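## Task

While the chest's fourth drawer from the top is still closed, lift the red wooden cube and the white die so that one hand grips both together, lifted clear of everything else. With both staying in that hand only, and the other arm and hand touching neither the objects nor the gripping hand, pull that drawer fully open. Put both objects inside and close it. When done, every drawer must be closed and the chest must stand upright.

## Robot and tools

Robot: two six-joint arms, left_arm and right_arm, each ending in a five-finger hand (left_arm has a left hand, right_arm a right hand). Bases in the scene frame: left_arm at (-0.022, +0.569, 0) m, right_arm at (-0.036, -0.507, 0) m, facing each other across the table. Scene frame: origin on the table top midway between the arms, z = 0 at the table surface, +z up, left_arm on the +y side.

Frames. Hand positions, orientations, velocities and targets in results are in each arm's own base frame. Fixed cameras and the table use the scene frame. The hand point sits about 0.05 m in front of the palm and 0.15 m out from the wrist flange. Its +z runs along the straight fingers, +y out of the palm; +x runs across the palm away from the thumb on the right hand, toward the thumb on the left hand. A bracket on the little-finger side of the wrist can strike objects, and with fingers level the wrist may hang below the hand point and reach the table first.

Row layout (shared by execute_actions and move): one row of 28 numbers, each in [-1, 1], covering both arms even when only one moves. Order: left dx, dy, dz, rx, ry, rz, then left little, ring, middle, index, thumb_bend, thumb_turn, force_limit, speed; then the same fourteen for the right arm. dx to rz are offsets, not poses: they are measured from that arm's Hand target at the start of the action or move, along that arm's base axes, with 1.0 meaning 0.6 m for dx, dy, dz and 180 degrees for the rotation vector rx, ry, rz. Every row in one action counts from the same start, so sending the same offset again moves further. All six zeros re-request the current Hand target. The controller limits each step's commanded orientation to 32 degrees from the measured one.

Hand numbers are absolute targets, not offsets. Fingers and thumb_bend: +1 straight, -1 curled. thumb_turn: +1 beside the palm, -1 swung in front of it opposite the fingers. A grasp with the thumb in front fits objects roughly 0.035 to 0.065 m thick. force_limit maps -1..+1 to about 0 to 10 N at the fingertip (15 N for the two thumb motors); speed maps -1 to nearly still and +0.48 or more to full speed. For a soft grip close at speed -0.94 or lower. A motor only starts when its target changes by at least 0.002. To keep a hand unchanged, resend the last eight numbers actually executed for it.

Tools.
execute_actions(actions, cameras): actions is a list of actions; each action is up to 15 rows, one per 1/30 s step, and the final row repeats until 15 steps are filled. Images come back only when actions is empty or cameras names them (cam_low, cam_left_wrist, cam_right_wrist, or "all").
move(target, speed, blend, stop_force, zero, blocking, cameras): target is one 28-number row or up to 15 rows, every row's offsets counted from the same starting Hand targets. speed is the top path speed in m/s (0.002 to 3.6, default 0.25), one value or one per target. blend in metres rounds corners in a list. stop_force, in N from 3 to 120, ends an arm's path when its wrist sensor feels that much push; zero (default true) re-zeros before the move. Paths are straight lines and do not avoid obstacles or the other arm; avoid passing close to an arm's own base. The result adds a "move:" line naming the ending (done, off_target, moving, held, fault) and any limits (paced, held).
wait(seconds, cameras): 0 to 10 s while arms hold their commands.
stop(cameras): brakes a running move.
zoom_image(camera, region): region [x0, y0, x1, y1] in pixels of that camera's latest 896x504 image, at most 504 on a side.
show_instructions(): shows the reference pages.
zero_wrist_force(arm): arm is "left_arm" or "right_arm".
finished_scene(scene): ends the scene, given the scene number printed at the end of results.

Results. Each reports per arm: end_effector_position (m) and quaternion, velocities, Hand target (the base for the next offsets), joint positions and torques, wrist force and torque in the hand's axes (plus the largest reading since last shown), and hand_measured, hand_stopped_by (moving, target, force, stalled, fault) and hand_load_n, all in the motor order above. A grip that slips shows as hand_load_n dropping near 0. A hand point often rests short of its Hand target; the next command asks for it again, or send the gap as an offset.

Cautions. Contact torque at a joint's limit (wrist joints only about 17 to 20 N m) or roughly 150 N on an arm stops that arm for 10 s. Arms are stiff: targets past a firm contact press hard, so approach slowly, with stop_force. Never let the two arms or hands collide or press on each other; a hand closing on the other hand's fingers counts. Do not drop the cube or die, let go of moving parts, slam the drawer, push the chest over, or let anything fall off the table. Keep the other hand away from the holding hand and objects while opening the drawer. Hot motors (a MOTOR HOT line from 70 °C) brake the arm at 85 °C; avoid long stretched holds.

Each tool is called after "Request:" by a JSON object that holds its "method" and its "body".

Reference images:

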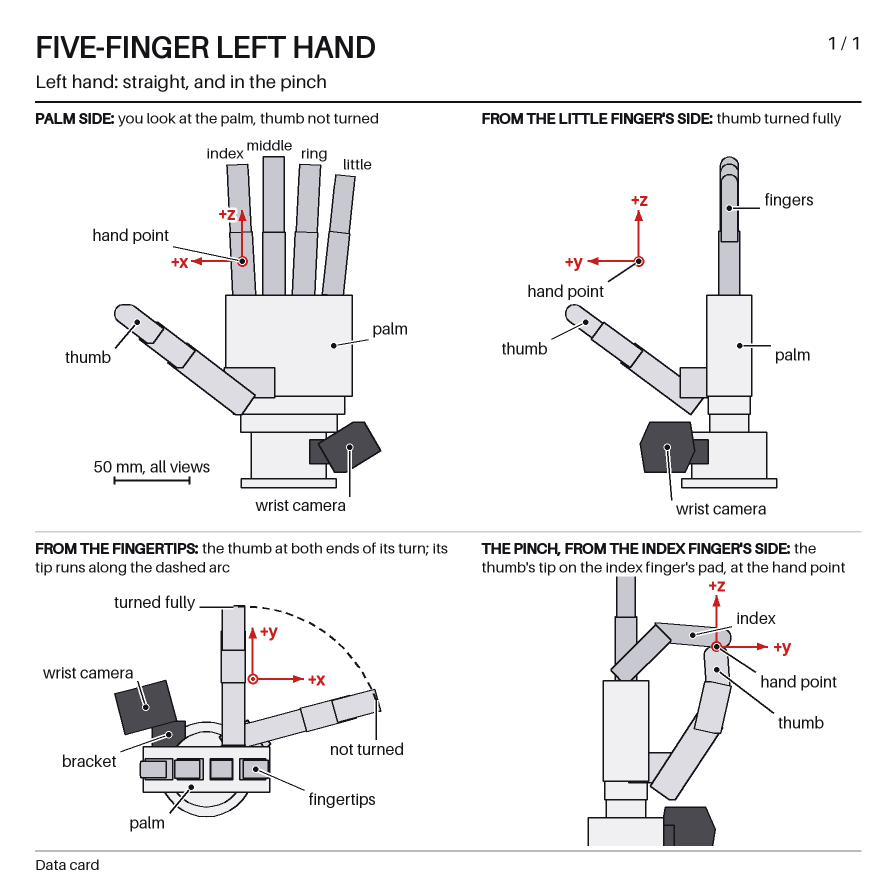

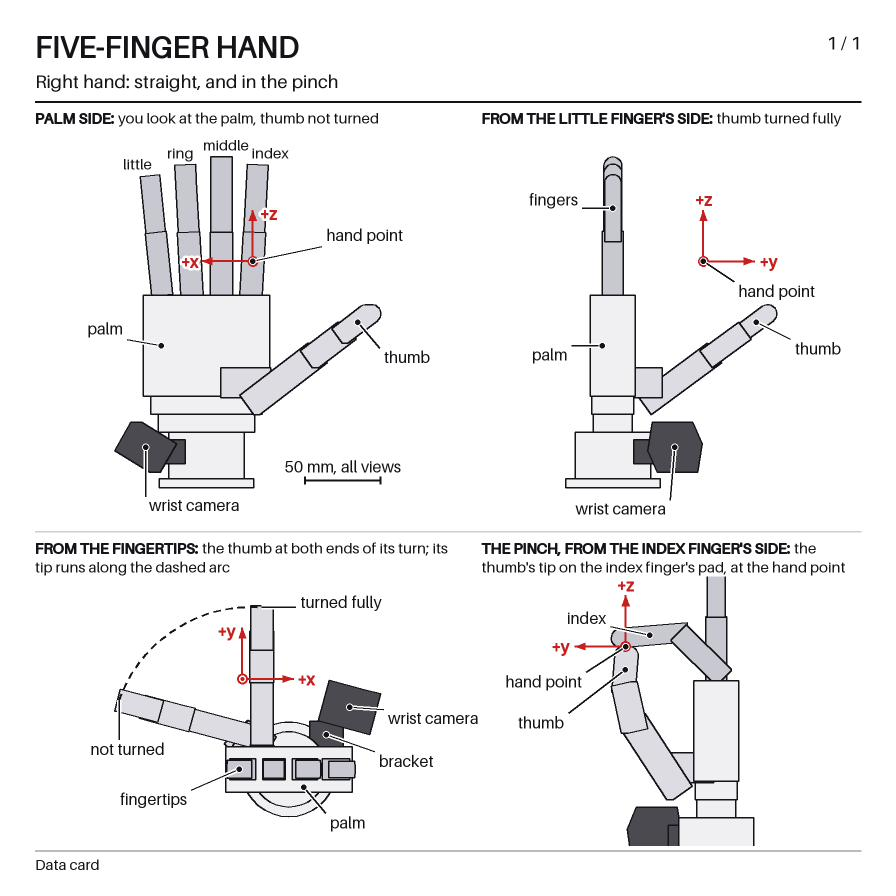

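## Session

Request:
{"method": "execute_actions", "body": {"actions": []}}

Request:
{"method": "zoom_image", "body": {"camera": "cam_low", "region": [270, 90, 480, 360]}}

Scene clock: 0.00 s.
left_arm: end_effector_position=(+0.3748, +0.0267, +0.2908) hand_measured=(+1.000, +1.000, +1.000, +1.000, +1.000, +1.000) hand_load_n=(+0.0, +0.0, +0.0, +0.0, +0.0, +0.0) hand_stopped_by=(target, target, target, target, target, target) hand_force_limit=0.00 hand_speed=-0.80 end_effector_quat_wxyz=(+0.127, +0.976, +0.132, +0.119) | right_arm: end_effector_position=(-0.2075, -0.7418, +0.2656) hand_measured=(+1.000, +1.000, +1.000, +1.000, +1.000, +1.000) hand_load_n=(+0.0, +0.0, +0.0, +0.0, +0.0, +0.0) hand_stopped_by=(target, target, target, target, target, target) hand_force_limit=0.00 hand_speed=-0.80 end_effector_quat_wxyz=(+0.013, +0.158, +0.891, -0.425)
Joint positions: left_arm=[4.059 -1.524 -1.837 1.778 -1.222 2.221] | right_arm=[-2.16 -0.829 0.667 0.905 1.234 -3.231]
Joint velocities: within noise
Joint torques (N m): no reading
Motor temperatures (°C): left_arm=[28 29 37 35 36 43] | right_arm=[30 32 27 35 38 43]
Wrist force (N): no reading
Wrist torque (N m): no reading
Wrist force, peak (N): no reading
Hand target: left_arm +0.3748, +0.0267, +0.2908; +0.127, +0.976, +0.132, +0.119 | right_arm -0.2075, -0.7418, +0.2656; +0.013, +0.158, +0.891, -0.425

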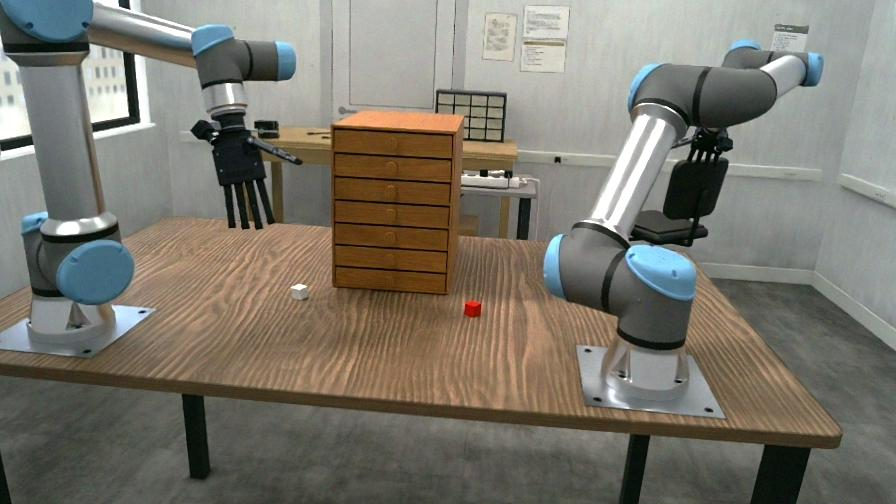

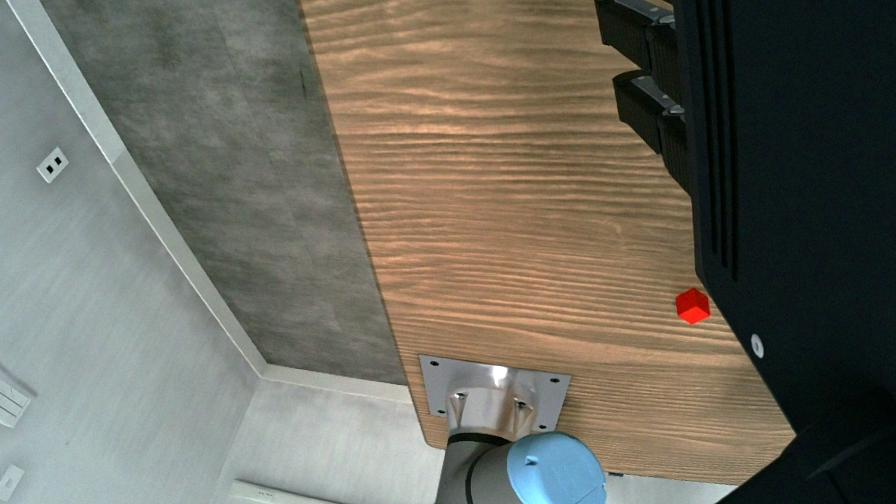

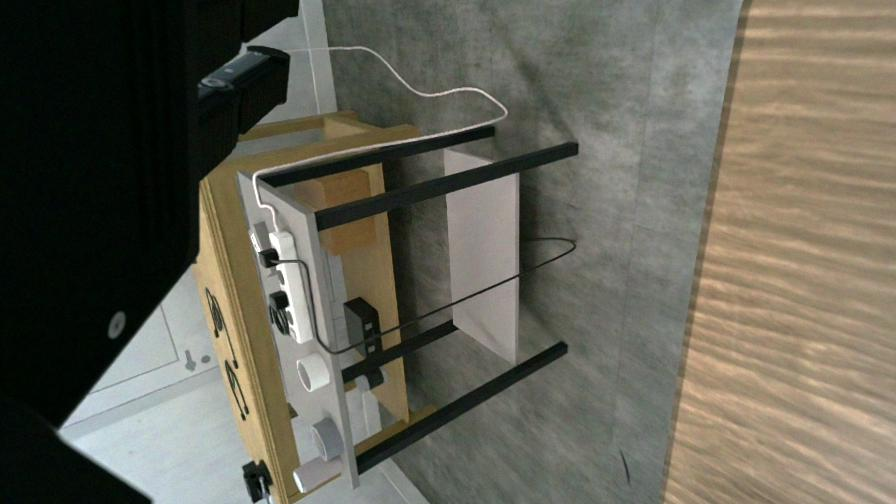

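Scaled by 1.867 from the camera's 896x504 image, which has a finer 1280x720 frame.

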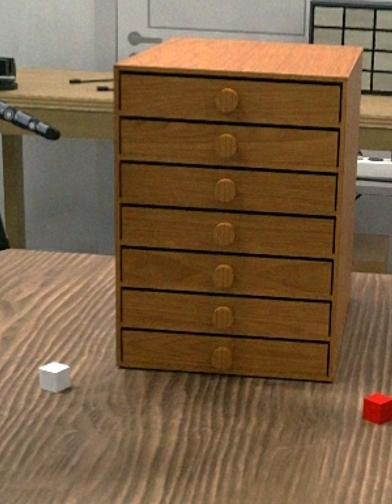

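Request:
{"method": "zoom_image", "body": {"camera": "cam_low", "region": [282, 272, 318, 312]}}

Request:
{"method": "zoom_image", "body": {"camera": "cam_low", "region": [454, 290, 490, 330]}}

Scaled by 12.600 from the camera's 896x504 image, which has a finer 1280x720 frame.

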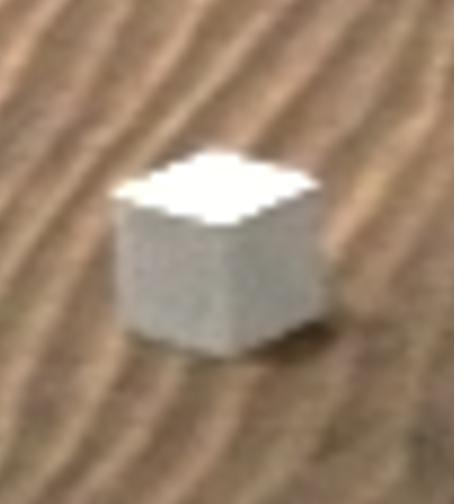

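Scaled by 12.600 from the camera's 896x504 image, which has a finer 1280x720 frame.

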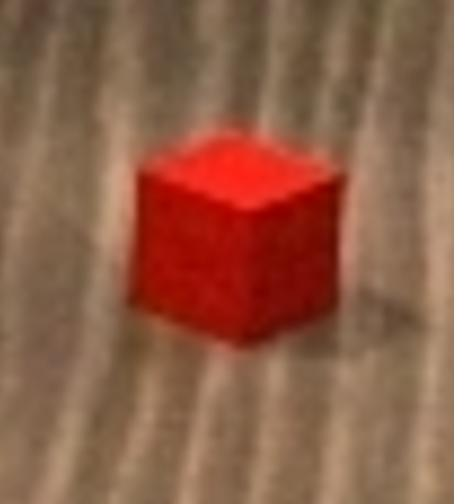

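Request:
{"method": "move", "body": {"target": [-0.0047,0.3625,-0.318,0.4322,0.0179,-0.1633,1,1,0.2,0.2,0.6,-1,0,0,0,0,0,0,0,0,1,1,1,1,1,1,0,-0.8], "speed": 0.35, "cameras": ["cam_low","cam_left_wrist"]}}

Request:
{"method": "zoom_image", "body": {"camera": "cam_low", "region": [260, 220, 350, 320]}}

Scene clock: 79.67 s.
left_arm: end_effector_position=(+0.3720, +0.2442, +0.1000) hand_measured=(+1.000, +1.000, +0.200, +0.200, +0.600, -1.000) hand_load_n=(+0.0, +0.0, -0.5, +0.0, +0.0, +0.0) hand_stopped_by=(target, target, target, target, target, target) hand_force_limit=0.00 hand_speed=0.00 end_effector_quat_wxyz=(-0.486, +0.843, -0.200, +0.116) | right_arm: end_effector_position=(-0.2075, -0.7418, +0.2656) hand_measured=(+1.000, +1.000, +1.000, +1.000, +1.000, +1.000) hand_load_n=(+0.0, +0.0, -0.5, +0.0, +0.0, -0.5) hand_stopped_by=(target, target, target, target, target, target) hand_force_limit=0.00 hand_speed=-0.80 end_effector_quat_wxyz=(+0.013, +0.158, +0.891, -0.425)
Joint positions: left_arm=[3.984 -1.501 -2.247 3.21 -1.796 3.008] | right_arm=[-2.16 -0.829 0.667 0.905 1.234 -3.231]
Joint torques (N m): left_arm=[12.94 21.89 7.67 2.31 1.8 2.53] | right_arm=[-0.81 -50.97 -21.85 1.81 -0.58 -1.28]
Wrist force (N): left_arm=[0.1 1.2 0.1] | right_arm=[0.0 0.2 0.0]
Wrist torque (N m): left_arm=[0.08 -0.01 -0.15] | right_arm=[0.02 0.01 0.00]
Wrist force, peak (N): left_arm=[-0.9 2.4 -0.7] | right_arm=[-0.1 0.4 0.1]
Hand target: left_arm +0.3720, +0.2442, +0.1000; -0.486, +0.842, -0.200, +0.116 | right_arm -0.2075, -0.7418, +0.2656; +0.013, +0.158, +0.891, -0.425
Off the commanded pose: left_arm 0.000 m, 0 deg | right_arm 0.000 m, 0 deg.
move: done
Images, in order (width x height): cam_low 896x504, cam_left_wrist 896x504.

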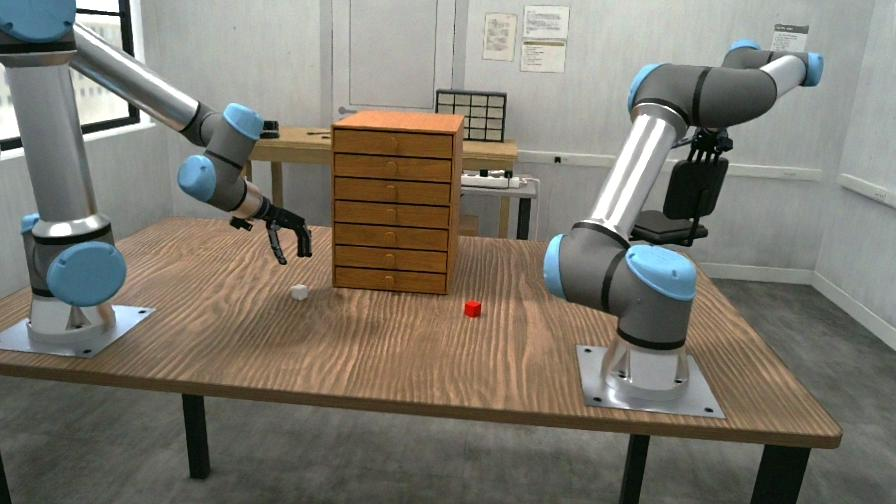

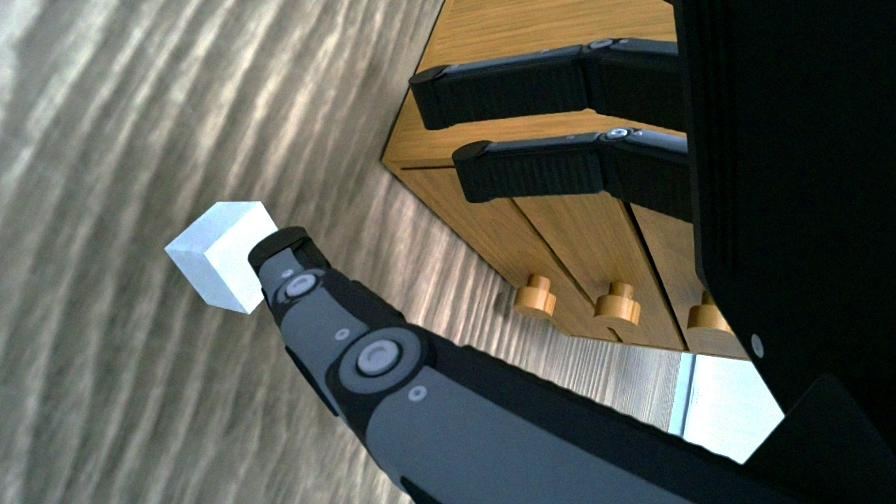

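Scaled by 5.040 from the camera's 896x504 image, which has a finer 1280x720 frame.

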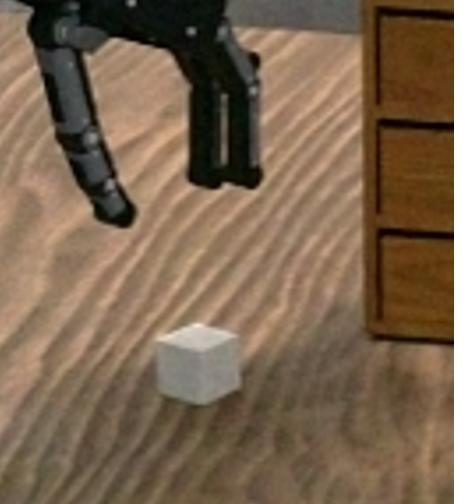

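Request:
{"method": "move", "body": {"target": [0.0253,-0.0128,-0.08,0,0,0,1,1,0.2,0.2,0.6,-1,0,0,0,0,0,0,0,0,1,1,1,1,1,1,0,-0.8], "speed": 0.15, "cameras": ["cam_low","cam_left_wrist"]}}

Request:
{"method": "zoom_image", "body": {"camera": "cam_low", "region": [260, 230, 350, 320]}}

Scene clock: 113.13 s.
left_arm: end_effector_position=(+0.3871, +0.2365, +0.0521) hand_measured=(+1.000, +1.000, +0.200, +0.200, +0.600, -1.000) hand_load_n=(+0.0, +0.0, -0.5, +0.0, +0.0, +0.0) hand_stopped_by=(target, target, target, target, target, target) hand_force_limit=0.00 hand_speed=0.00 end_effector_quat_wxyz=(-0.486, +0.842, -0.200, +0.116) | right_arm: end_effector_position=(-0.2075, -0.7418, +0.2656) hand_measured=(+1.000, +1.000, +1.000, +1.000, +1.000, +1.000) hand_load_n=(+0.0, +0.0, +0.0, +0.0, +0.0, +0.0) hand_stopped_by=(target, target, target, target, target, target) hand_force_limit=0.00 hand_speed=-0.80 end_effector_quat_wxyz=(+0.013, +0.158, +0.891, -0.425)
Joint positions: left_arm=[3.919 -1.629 -2.28 3.362 -1.852 2.973] | right_arm=[-2.16 -0.829 0.667 0.905 1.234 -3.231]
Joint torques (N m): left_arm=[-11.24 7.85 7.69 2.26 -1.66 -2.22] | right_arm=[-0.35 -49.96 -20.82 1.83 -0.63 -1.15]
Wrist force (N): left_arm=[0.1 1.4 0.2] | right_arm=[0.1 0.1 0.0]
Wrist torque (N m): left_arm=[0.14 0.04 0.00] | right_arm=[0.01 -0.01 0.01]
Wrist force, peak (N): left_arm=[0.3 2.0 0.6] | right_arm=[0.0 0.3 0.4]
Hand target: left_arm +0.3872, +0.2366, +0.0520; -0.486, +0.842, -0.200, +0.116 | right_arm -0.2075, -0.7418, +0.2656; +0.013, +0.158, +0.891, -0.425
Off the commanded pose: left_arm 0.000 m, 0 deg | right_arm 0.000 m, 0 deg.
move: done
Images, in order (width x height): cam_low 896x504, cam_left_wrist 896x504.

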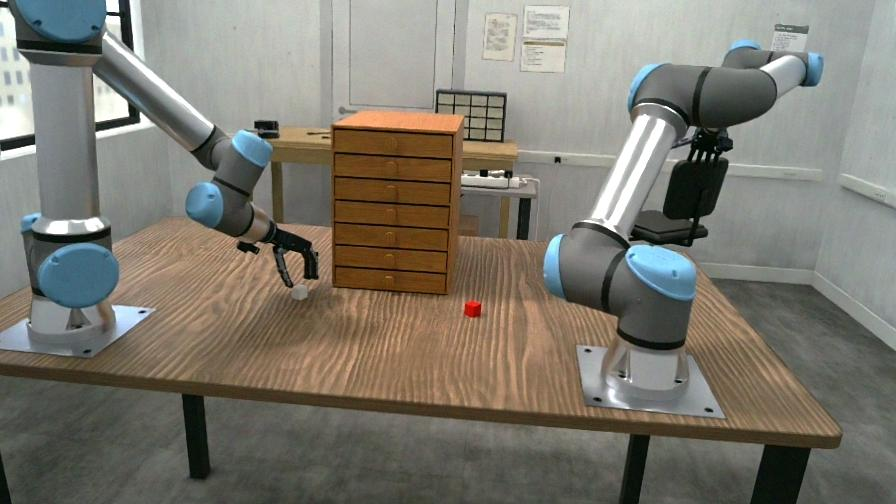

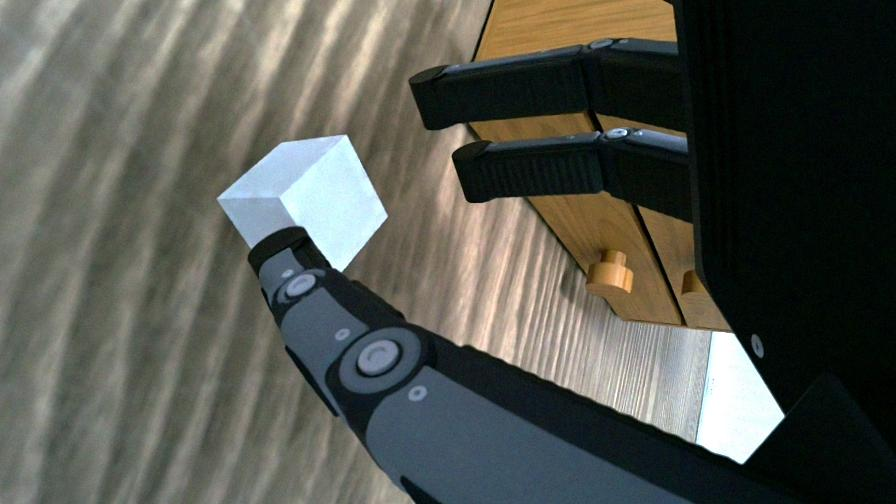

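Scaled by 5.600 from the camera's 896x504 image, which has a finer 1280x720 frame.

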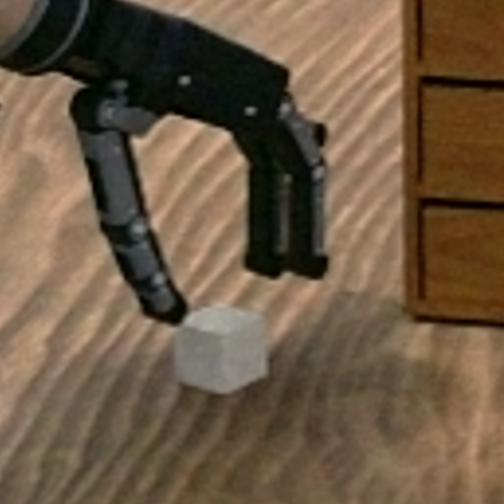

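Request:
{"method": "move", "body": {"target": [0,0,-0.0492,0,0,0,1,1,0.2,0.2,0.6,-1,0,0,0,0,0,0,0,0,1,1,1,1,1,1,0,-0.8], "speed": 0.06, "stop_force": 5, "cameras": ["cam_low","cam_left_wrist"]}}

Request:
{"method": "zoom_image", "body": {"camera": "cam_low", "region": [260, 230, 350, 320]}}

Scene clock: 130.27 s.
left_arm: end_effector_position=(+0.3872, +0.2366, +0.0225) hand_measured=(+1.000, +1.000, +0.200, +0.200, +0.600, -1.000) hand_load_n=(+0.0, +0.0, +0.0, +0.0, +0.0, +0.0) hand_stopped_by=(target, target, target, target, target, target) hand_force_limit=0.00 hand_speed=0.00 end_effector_quat_wxyz=(-0.486, +0.842, -0.200, +0.116) | right_arm: end_effector_position=(-0.2075, -0.7418, +0.2656) hand_measured=(+1.000, +1.000, +1.000, +1.000, +1.000, +1.000) hand_load_n=(+0.0, +0.0, +0.0, +0.0, -0.5, +0.0) hand_stopped_by=(target, target, target, target, target, target) hand_force_limit=0.00 hand_speed=-0.80 end_effector_quat_wxyz=(+0.013, +0.158, +0.891, -0.425)
Joint positions: left_arm=[3.919 -1.697 -2.312 3.463 -1.852 2.973] | right_arm=[-2.16 -0.829 0.667 0.905 1.234 -3.231]
Joint torques (N m): left_arm=[-0.12 7.34 5.55 2.37 0.2 0.88] | right_arm=[0.33 -49.74 -20.27 1.87 -0.68 -1.02]
Wrist force (N): left_arm=[0.0 1.3 0.3] | right_arm=[0.0 0.1 0.1]
Wrist torque (N m): left_arm=[0.12 0.03 0.01] | right_arm=[0.00 -0.01 0.01]
Wrist force, peak (N): left_arm=[0.2 1.7 0.5] | right_arm=[0.1 0.5 0.2]
Hand target: left_arm +0.3872, +0.2366, +0.0225; -0.486, +0.842, -0.200, +0.116 | right_arm -0.2075, -0.7418, +0.2656; +0.013, +0.158, +0.891, -0.425
Off the commanded pose: left_arm 0.000 m, 0 deg | right_arm 0.000 m, 0 deg.
move: done
Images, in order (width x height): cam_low 896x504, cam_left_wrist 896x504.

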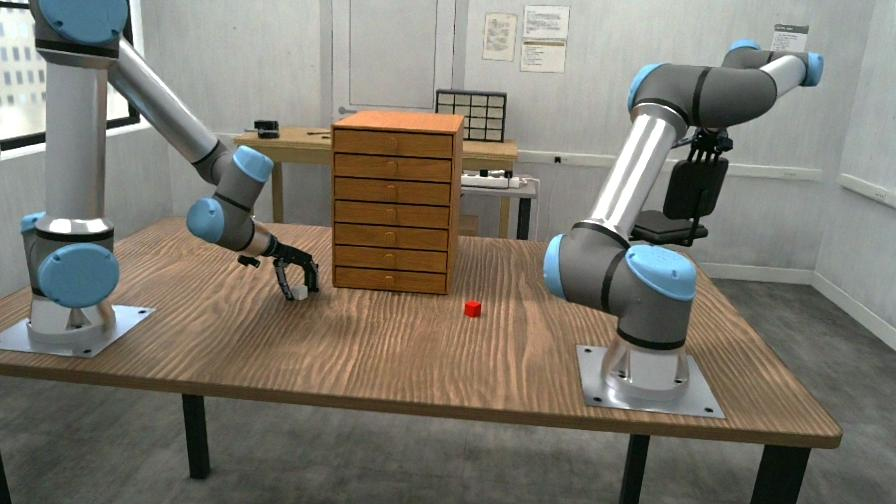

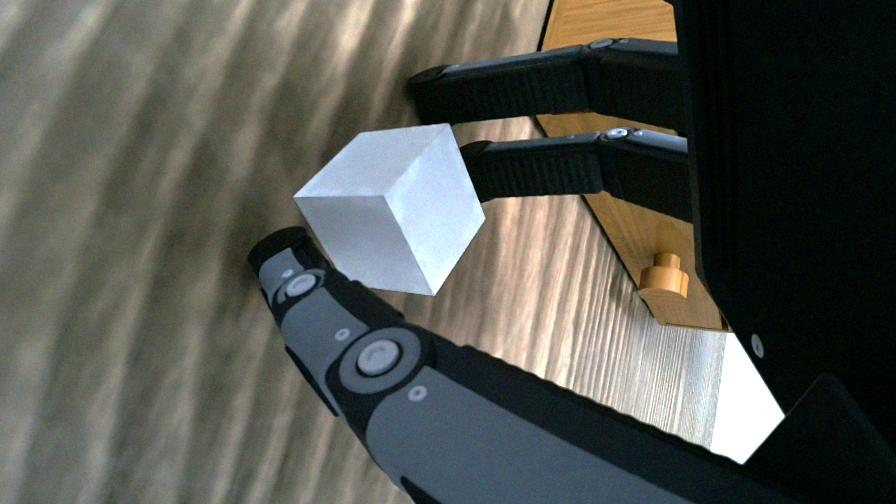

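Scaled by 5.600 from the camera's 896x504 image, which has a finer 1280x720 frame.

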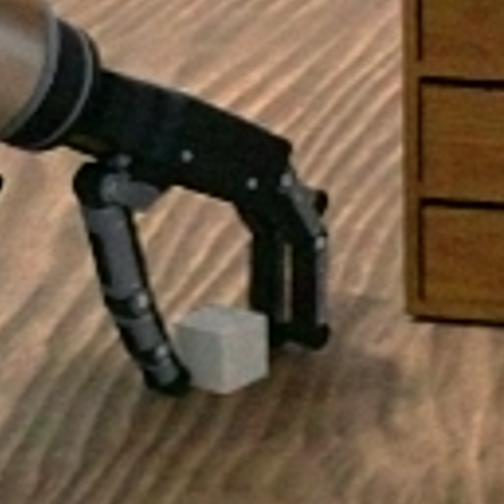

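Request:
{"method": "move", "body": {"target": [0,0,0,0,0,0,1,1,-0.25,-0.25,0.6,-1,-0.2,-0.92,0,0,0,0,0,0,1,1,1,1,1,1,0,-0.8], "speed": 0.06, "cameras": ["cam_low","cam_left_wrist"]}}

Request:
{"method": "zoom_image", "body": {"camera": "cam_low", "region": [260, 230, 350, 320]}}

Scene clock: 148.63 s.
left_arm: end_effector_position=(+0.3872, +0.2366, +0.0225) hand_measured=(+1.000, +1.000, -0.142, -0.158, +0.602, -1.000) hand_load_n=(+0.0, -0.5, +3.0, +4.5, +6.0, -2.5) hand_stopped_by=(target, target, force, force, target, target) hand_force_limit=-0.20 hand_speed=-0.92 end_effector_quat_wxyz=(-0.486, +0.842, -0.200, +0.116) | right_arm: end_effector_position=(-0.2075, -0.7418, +0.2656) hand_measured=(+1.000, +1.000, +1.000, +1.000, +1.000, +1.000) hand_load_n=(+0.0, +0.0, +0.0, +0.0, +0.0, -0.5) hand_stopped_by=(target, target, target, target, target, target) hand_force_limit=0.00 hand_speed=-0.80 end_effector_quat_wxyz=(+0.013, +0.158, +0.891, -0.425)
Joint positions: left_arm=[3.919 -1.697 -2.312 3.463 -1.852 2.973] | right_arm=[-2.16 -0.829 0.667 0.905 1.234 -3.231]
Joint torques (N m): left_arm=[-11.05 7.25 6.18 1.6 -1.85 1.78] | right_arm=[-0.09 -50.1 -21.31 1.86 -0.66 -1.1]
Wrist force (N): left_arm=[0.4 -0.6 -0.1] | right_arm=[0.1 0.2 0.2]
Wrist torque (N m): left_arm=[0.04 0.02 0.04] | right_arm=[0.02 -0.02 0.01]
Wrist force, peak (N): left_arm=[0.0 1.5 0.4] | right_arm=[0.0 0.3 0.4]
Hand target: left_arm +0.3872, +0.2366, +0.0225; -0.486, +0.842, -0.200, +0.116 | right_arm -0.2075, -0.7418, +0.2656; +0.013, +0.158, +0.891, -0.425
Off the commanded pose: left_arm 0.000 m, 0 deg | right_arm 0.000 m, 0 deg.
move: done
Images, in order (width x height): cam_low 896x504, cam_left_wrist 896x504.

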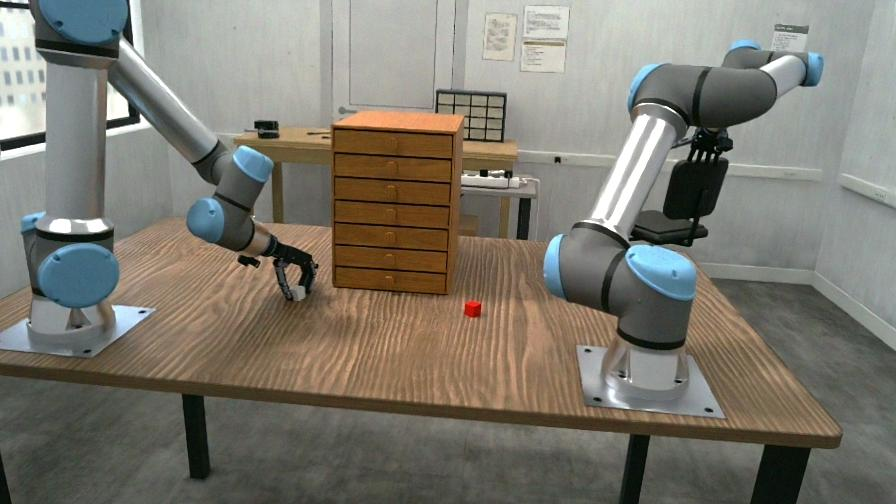

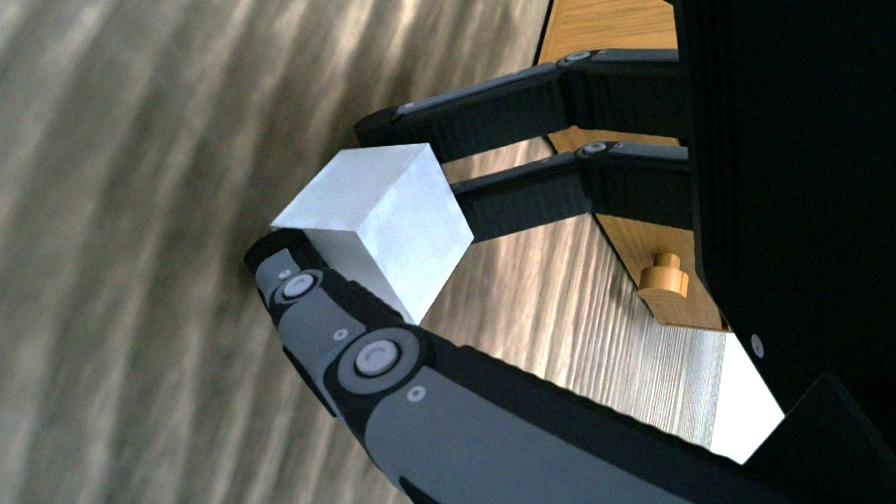

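Scaled by 5.600 from the camera's 896x504 image, which has a finer 1280x720 frame.

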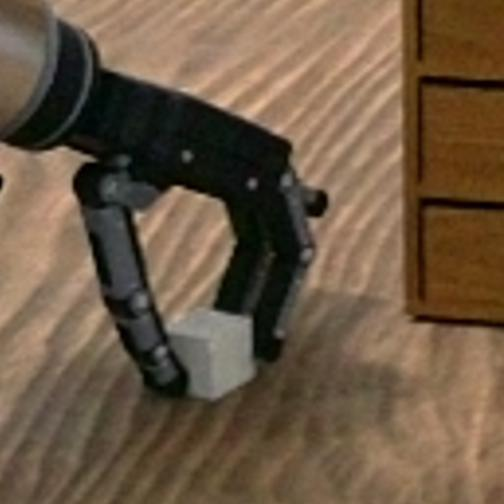

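Request:
{"method": "move", "body": {"target": [[0,0,0.2,0,0,0,1,1,-0.25,-0.25,0.6,-1,-0.2,-0.92,0,0,0,0,0,0,1,1,1,1,1,1,0,-0.8],[0.1013,-0.2013,0.2125,0,0,-0.03,1,1,-0.25,-0.25,0.6,-1,-0.2,-0.92,0,0,0,0,0,0,1,1,1,1,1,1,0,-0.8],[0.5013,-0.1978,0.2125,0,0,-0.06,1,1,-0.25,-0.25,0.6,-1,-0.2,-0.92,0,0,0,0,0,0,1,1,1,1,1,1,0,-0.8],[0.6998,0.03,0.1292,0,0,-0.0917,1,1,-0.25,-0.25,0.6,-1,-0.2,-0.92,0,0,0,0,0,0,1,1,1,1,1,1,0,-0.8]], "speed": [0.15,0.2,0.25,0.2], "blend": [0.03,0.04,0.04,0], "cameras": ["cam_low","cam_left_wrist"]}}

Request:
{"method": "zoom_image", "body": {"camera": "cam_low", "region": [430, 230, 530, 330]}}

Scene clock: 175.43 s.
left_arm: end_effector_position=(+0.8070, +0.2545, +0.1000) hand_measured=(+1.000, +1.000, -0.142, -0.158, +0.602, -1.000) hand_load_n=(+0.0, +0.0, +2.5, +3.5, +6.5, -2.0) hand_stopped_by=(target, target, force, force, target, target) hand_force_limit=-0.20 hand_speed=-0.92 end_effector_quat_wxyz=(-0.465, +0.805, -0.319, +0.185) | right_arm: end_effector_position=(-0.2075, -0.7418, +0.2656) hand_measured=(+1.000, +1.000, +1.000, +1.000, +1.000, +1.000) hand_load_n=(+0.0, +0.0, -0.5, +0.0, +0.0, +0.0) hand_stopped_by=(target, target, target, target, target, target) hand_force_limit=0.00 hand_speed=-0.80 end_effector_quat_wxyz=(+0.013, +0.158, +0.891, -0.425)
Joint positions: left_arm=[3.551 -2.444 -0.887 2.771 -1.919 2.93] | right_arm=[-2.16 -0.829 0.667 0.905 1.234 -3.231]
Joint torques (N m): left_arm=[29.37 31.59 23.38 -3.26 1.52 2.28] | right_arm=[-0.47 -49.16 -21.77 1.61 -0.55 -1.02]
Wrist force (N): left_arm=[0.1 1.3 0.2] | right_arm=[0.1 0.2 0.2]
Wrist torque (N m): left_arm=[0.09 -0.02 -0.15] | right_arm=[0.02 -0.03 0.02]
Wrist force, peak (N): left_arm=[-1.8 3.0 2.8] | right_arm=[0.3 0.2 0.4]
Hand target: left_arm +0.8070, +0.2546, +0.1000; -0.465, +0.805, -0.319, +0.185 | right_arm -0.2075, -0.7418, +0.2656; +0.013, +0.158, +0.891, -0.425
Off the commanded pose: left_arm 0.000 m, 0 deg | right_arm 0.000 m, 0 deg.
move: done
Images, in order (width x height): cam_low 896x504, cam_left_wrist 896x504.

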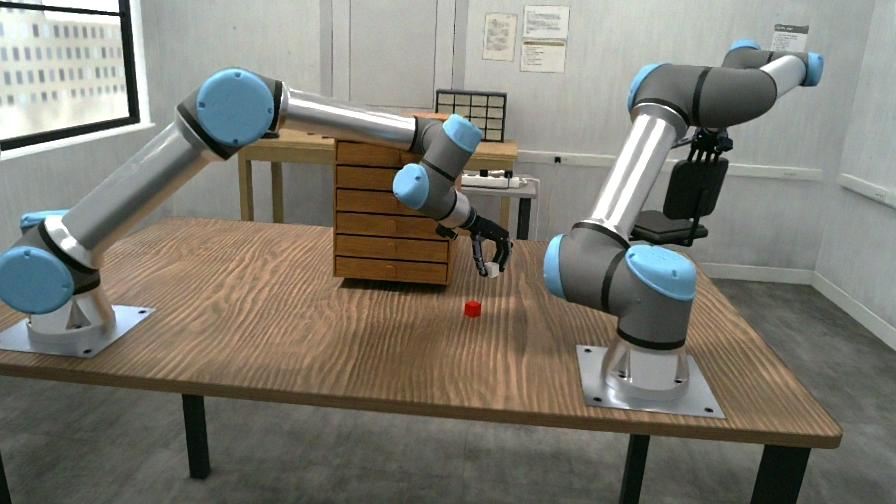

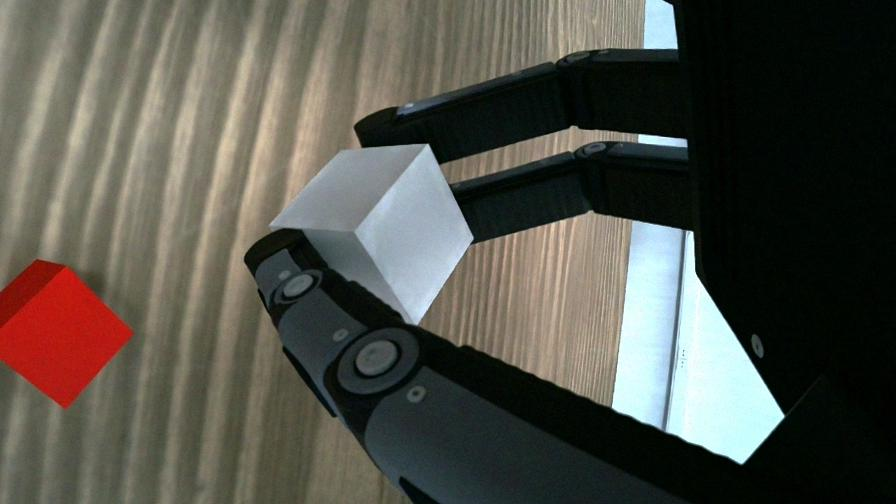

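Scaled by 5.040 from the camera's 896x504 image, which has a finer 1280x720 frame.

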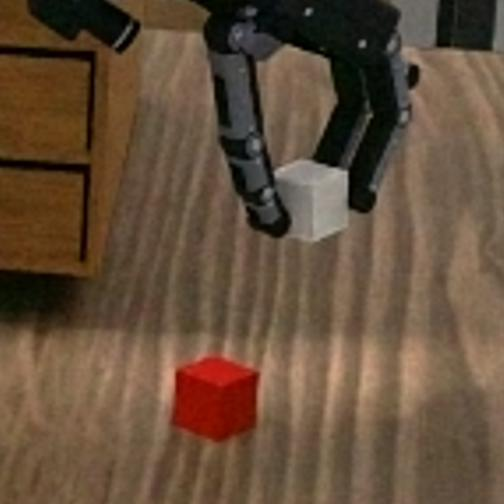

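Request:
{"method": "zoom_image", "body": {"camera": "cam_low", "region": [310, 90, 490, 300]}}

Scaled by 2.400 from the camera's 896x504 image, which has a finer 1280x720 frame.

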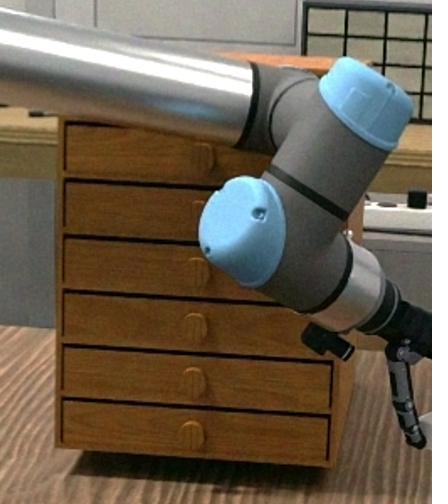

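Request:
{"method": "move", "body": {"target": [-0.03,-0.08,0.015,0,0,0,1,1,-0.25,-0.25,0.6,-1,-0.2,-0.92,0,0,0,0,0,0,1,1,1,1,1,1,0,-0.8], "speed": 0.04, "cameras": ["cam_low"]}}

Request:
{"method": "zoom_image", "body": {"camera": "cam_low", "region": [310, 90, 490, 300]}}

Scene clock: 218.30 s.
left_arm: end_effector_position=(+0.7891, +0.2066, +0.1090) hand_measured=(+1.000, +1.000, -0.142, -0.158, +0.602, -1.000) hand_load_n=(+0.0, +0.0, +2.5, +3.5, +6.5, -2.0) hand_stopped_by=(target, target, force, force, target, target) hand_force_limit=-0.20 hand_speed=-0.92 end_effector_quat_wxyz=(-0.465, +0.805, -0.319, +0.185) | right_arm: end_effector_position=(-0.2075, -0.7418, +0.2656) hand_measured=(+1.000, +1.000, +1.000, +1.000, +1.000, +1.000) hand_load_n=(+0.0, +0.0, +0.0, +0.0, +0.0, +0.0) hand_stopped_by=(target, target, target, target, target, target) hand_force_limit=0.00 hand_speed=-0.80 end_effector_quat_wxyz=(+0.013, +0.158, +0.891, -0.425)
Joint positions: left_arm=[3.493 -2.366 -1.007 2.8 -1.969 2.896] | right_arm=[-2.16 -0.829 0.667 0.905 1.234 -3.231]
Joint torques (N m): left_arm=[-11.18 56.86 13.19 2.16 -1.71 -2.11] | right_arm=[-0.71 -48.95 -22.32 1.75 -0.73 -0.96]
Wrist force (N): left_arm=[-0.2 1.2 0.0] | right_arm=[0.0 0.2 0.1]
Wrist torque (N m): left_arm=[0.09 0.06 -0.01] | right_arm=[0.02 0.00 0.01]
Wrist force, peak (N): left_arm=[0.0 1.6 0.4] | right_arm=[0.1 0.3 0.5]
Hand target: left_arm +0.7890, +0.2066, +0.1090; -0.465, +0.805, -0.319, +0.185 | right_arm -0.2075, -0.7418, +0.2656; +0.013, +0.158, +0.891, -0.425
Off the commanded pose: left_arm 0.000 m, 0 deg | right_arm 0.000 m, 0 deg.
move: done
Images, in order (width x height): cam_low 896x504.

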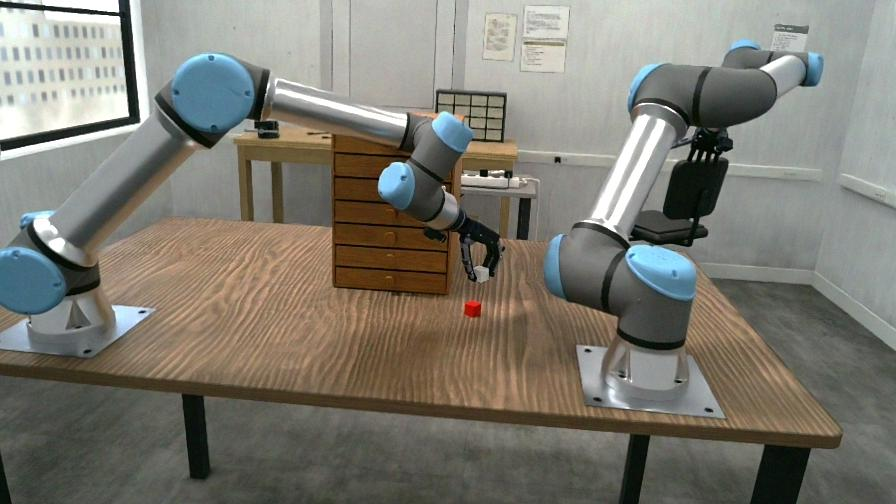

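Scaled by 2.400 from the camera's 896x504 image, which has a finer 1280x720 frame.

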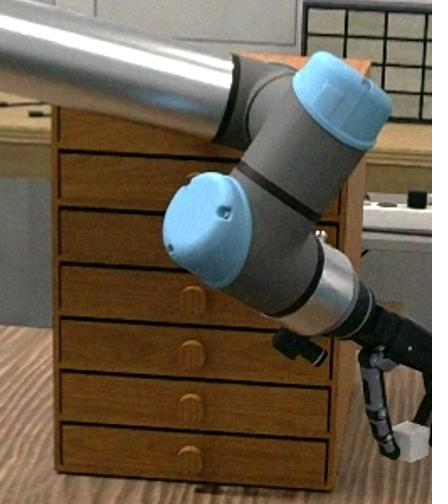

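Request:
{"method": "execute_actions", "body": {"actions": []}}

Scene clock: 275.30 s.
left_arm: end_effector_position=(+0.7890, +0.2066, +0.1090) hand_measured=(+1.000, +1.000, -0.142, -0.158, +0.602, -1.000) hand_load_n=(+0.0, +0.0, +2.5, +4.0, +6.5, -2.0) hand_stopped_by=(target, target, force, force, target, target) hand_force_limit=-0.20 hand_speed=-0.92 end_effector_quat_wxyz=(-0.465, +0.805, -0.319, +0.185) | right_arm: end_effector_position=(-0.2075, -0.7418, +0.2656) hand_measured=(+1.000, +1.000, +1.000, +1.000, +1.000, +1.000) hand_load_n=(+0.0, +0.0, +0.0, +0.0, +0.0, +0.0) hand_stopped_by=(target, target, target, target, target, target) hand_force_limit=0.00 hand_speed=-0.80 end_effector_quat_wxyz=(+0.013, +0.158, +0.891, -0.425)
Joint positions: left_arm=[3.493 -2.366 -1.007 2.8 -1.969 2.896] | right_arm=[-2.16 -0.829 0.667 0.905 1.234 -3.231]
Joint velocities: within noise
Joint torques (N m): left_arm=[-10.35 55.93 11.71 2.33 -1.53 -1.47] | right_arm=[-0.54 -47.77 -21.01 1.64 -0.84 -0.65]
Motor temperatures (°C): left_arm=[28 29 36 35 36 43] | right_arm=[30 33 27 35 38 43]
Wrist force (N): left_arm=[-0.5 1.0 0.0] | right_arm=[0.0 -0.1 0.3]
Wrist torque (N m): left_arm=[0.07 0.09 -0.02] | right_arm=[-0.03 -0.01 0.01]
Wrist force, peak (N): left_arm=[-0.4 1.4 0.2] | right_arm=[0.1 0.1 0.6]
Hand target: left_arm +0.7890, +0.2066, +0.1090; -0.465, +0.805, -0.319, +0.185 | right_arm -0.2075, -0.7418, +0.2656; +0.013, +0.158, +0.891, -0.425
Off the commanded pose: left_arm 0.000 m, 0 deg | right_arm 0.000 m, 0 deg.

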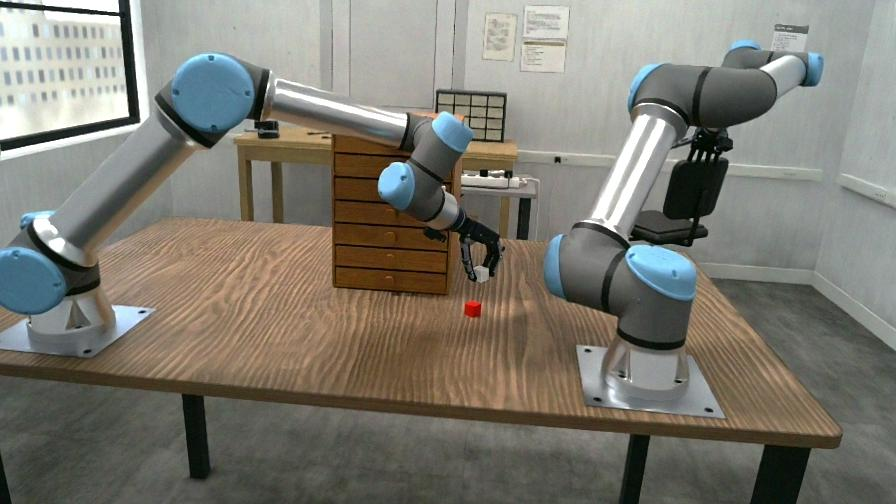

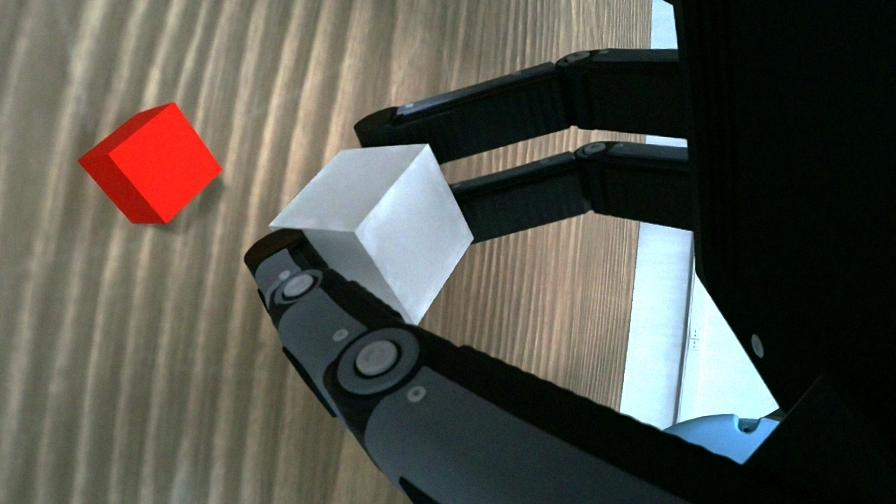

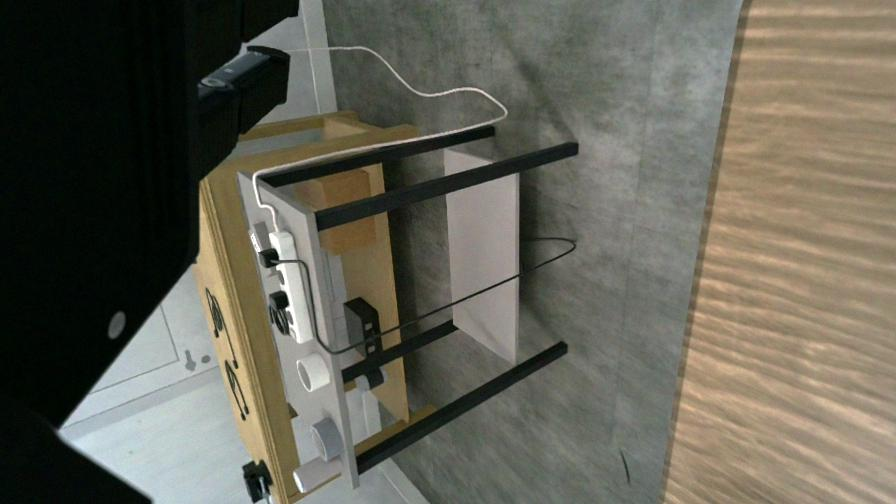

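Request:
{"method": "zoom_image", "body": {"camera": "cam_low", "region": [320, 90, 540, 330]}}

Scaled by 2.100 from the camera's 896x504 image, which has a finer 1280x720 frame.

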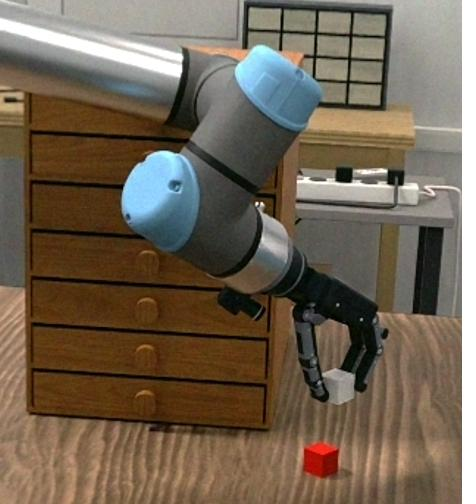

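Request:
{"method": "zoom_image", "body": {"camera": "cam_low", "region": [440, 250, 520, 330]}}

Request:
{"method": "zoom_image", "body": {"camera": "cam_left_wrist", "region": [40, 60, 500, 340]}}

Scaled by 6.300 from the camera's 896x504 image, which has a finer 1280x720 frame.

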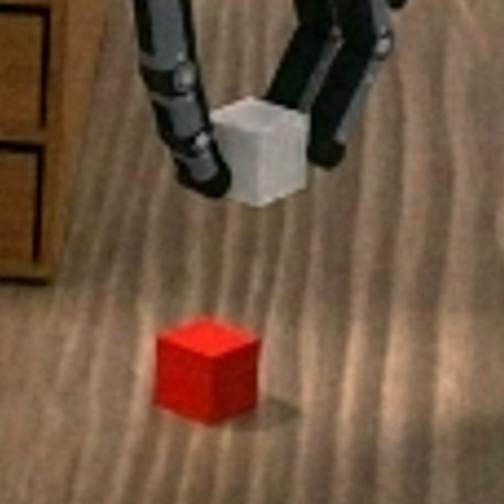

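Scaled by 1.096 from the camera's 896x504 image, which has a finer 1280x720 frame.

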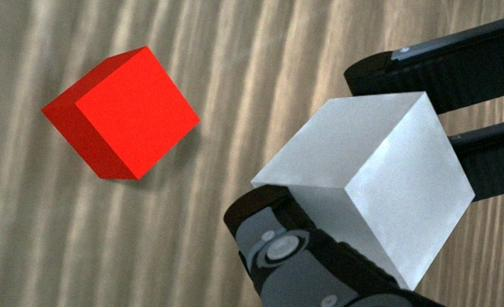

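Request:
{"method": "move", "body": {"target": [-0.036,-0.0803,0,0,0,0,1,1,-0.25,-0.25,0.6,-1,-0.2,-0.92,0,0,0,0,0,0,1,1,1,1,1,1,0,-0.8], "speed": 0.08, "cameras": ["cam_low"]}}

Scene clock: 372.60 s.
left_arm: end_effector_position=(+0.7675, +0.1585, +0.1090) hand_measured=(+1.000, +1.000, -0.142, -0.158, +0.602, -1.000) hand_load_n=(+0.0, +0.0, +2.5, +3.5, +6.0, -2.0) hand_stopped_by=(target, target, force, force, target, target) hand_force_limit=-0.20 hand_speed=-0.92 end_effector_quat_wxyz=(-0.465, +0.805, -0.319, +0.185) | right_arm: end_effector_position=(-0.2075, -0.7418, +0.2656) hand_measured=(+1.000, +1.000, +1.000, +1.000, +1.000, +1.000) hand_load_n=(+0.0, +0.0, +0.5, +0.0, +0.0, +0.0) hand_stopped_by=(target, target, target, target, target, target) hand_force_limit=0.00 hand_speed=-0.80 end_effector_quat_wxyz=(+0.013, +0.158, +0.891, -0.425)
Joint positions: left_arm=[3.43 -2.3 -1.128 2.838 -2.021 2.858] | right_arm=[-2.16 -0.829 0.667 0.905 1.234 -3.231]
Joint torques (N m): left_arm=[-10.57 56.11 13.64 1.99 -2.27 -2.34] | right_arm=[-0.76 -47.3 -23.64 1.78 -0.84 0.1]
Wrist force (N): left_arm=[0.2 1.3 -0.1] | right_arm=[0.2 -0.1 0.3]
Wrist torque (N m): left_arm=[0.13 -0.01 0.00] | right_arm=[-0.03 -0.03 0.02]
Wrist force, peak (N): left_arm=[0.1 1.7 -0.5] | right_arm=[0.2 0.2 0.7]
Hand target: left_arm +0.7674, +0.1584, +0.1090; -0.465, +0.805, -0.319, +0.185 | right_arm -0.2075, -0.7418, +0.2656; +0.013, +0.158, +0.891, -0.425
Off the commanded pose: left_arm 0.000 m, 0 deg | right_arm 0.000 m, 0 deg.
move: done
Images, in order (width x height): cam_low 896x504.

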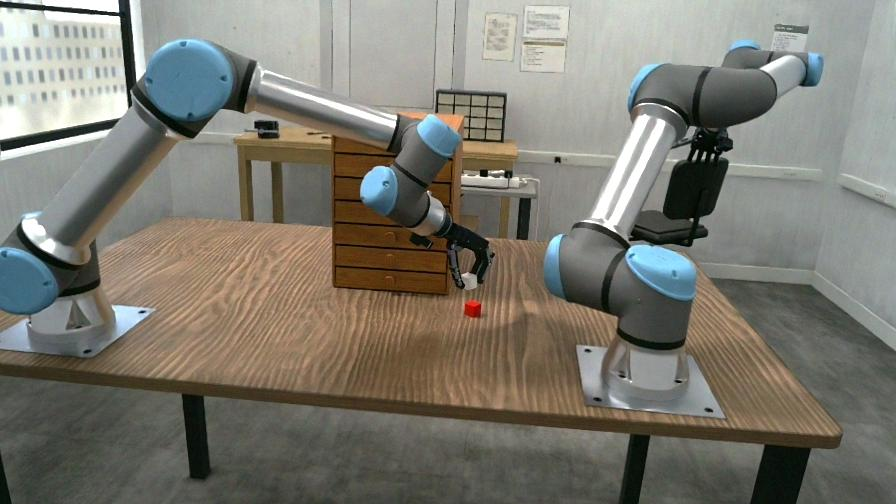

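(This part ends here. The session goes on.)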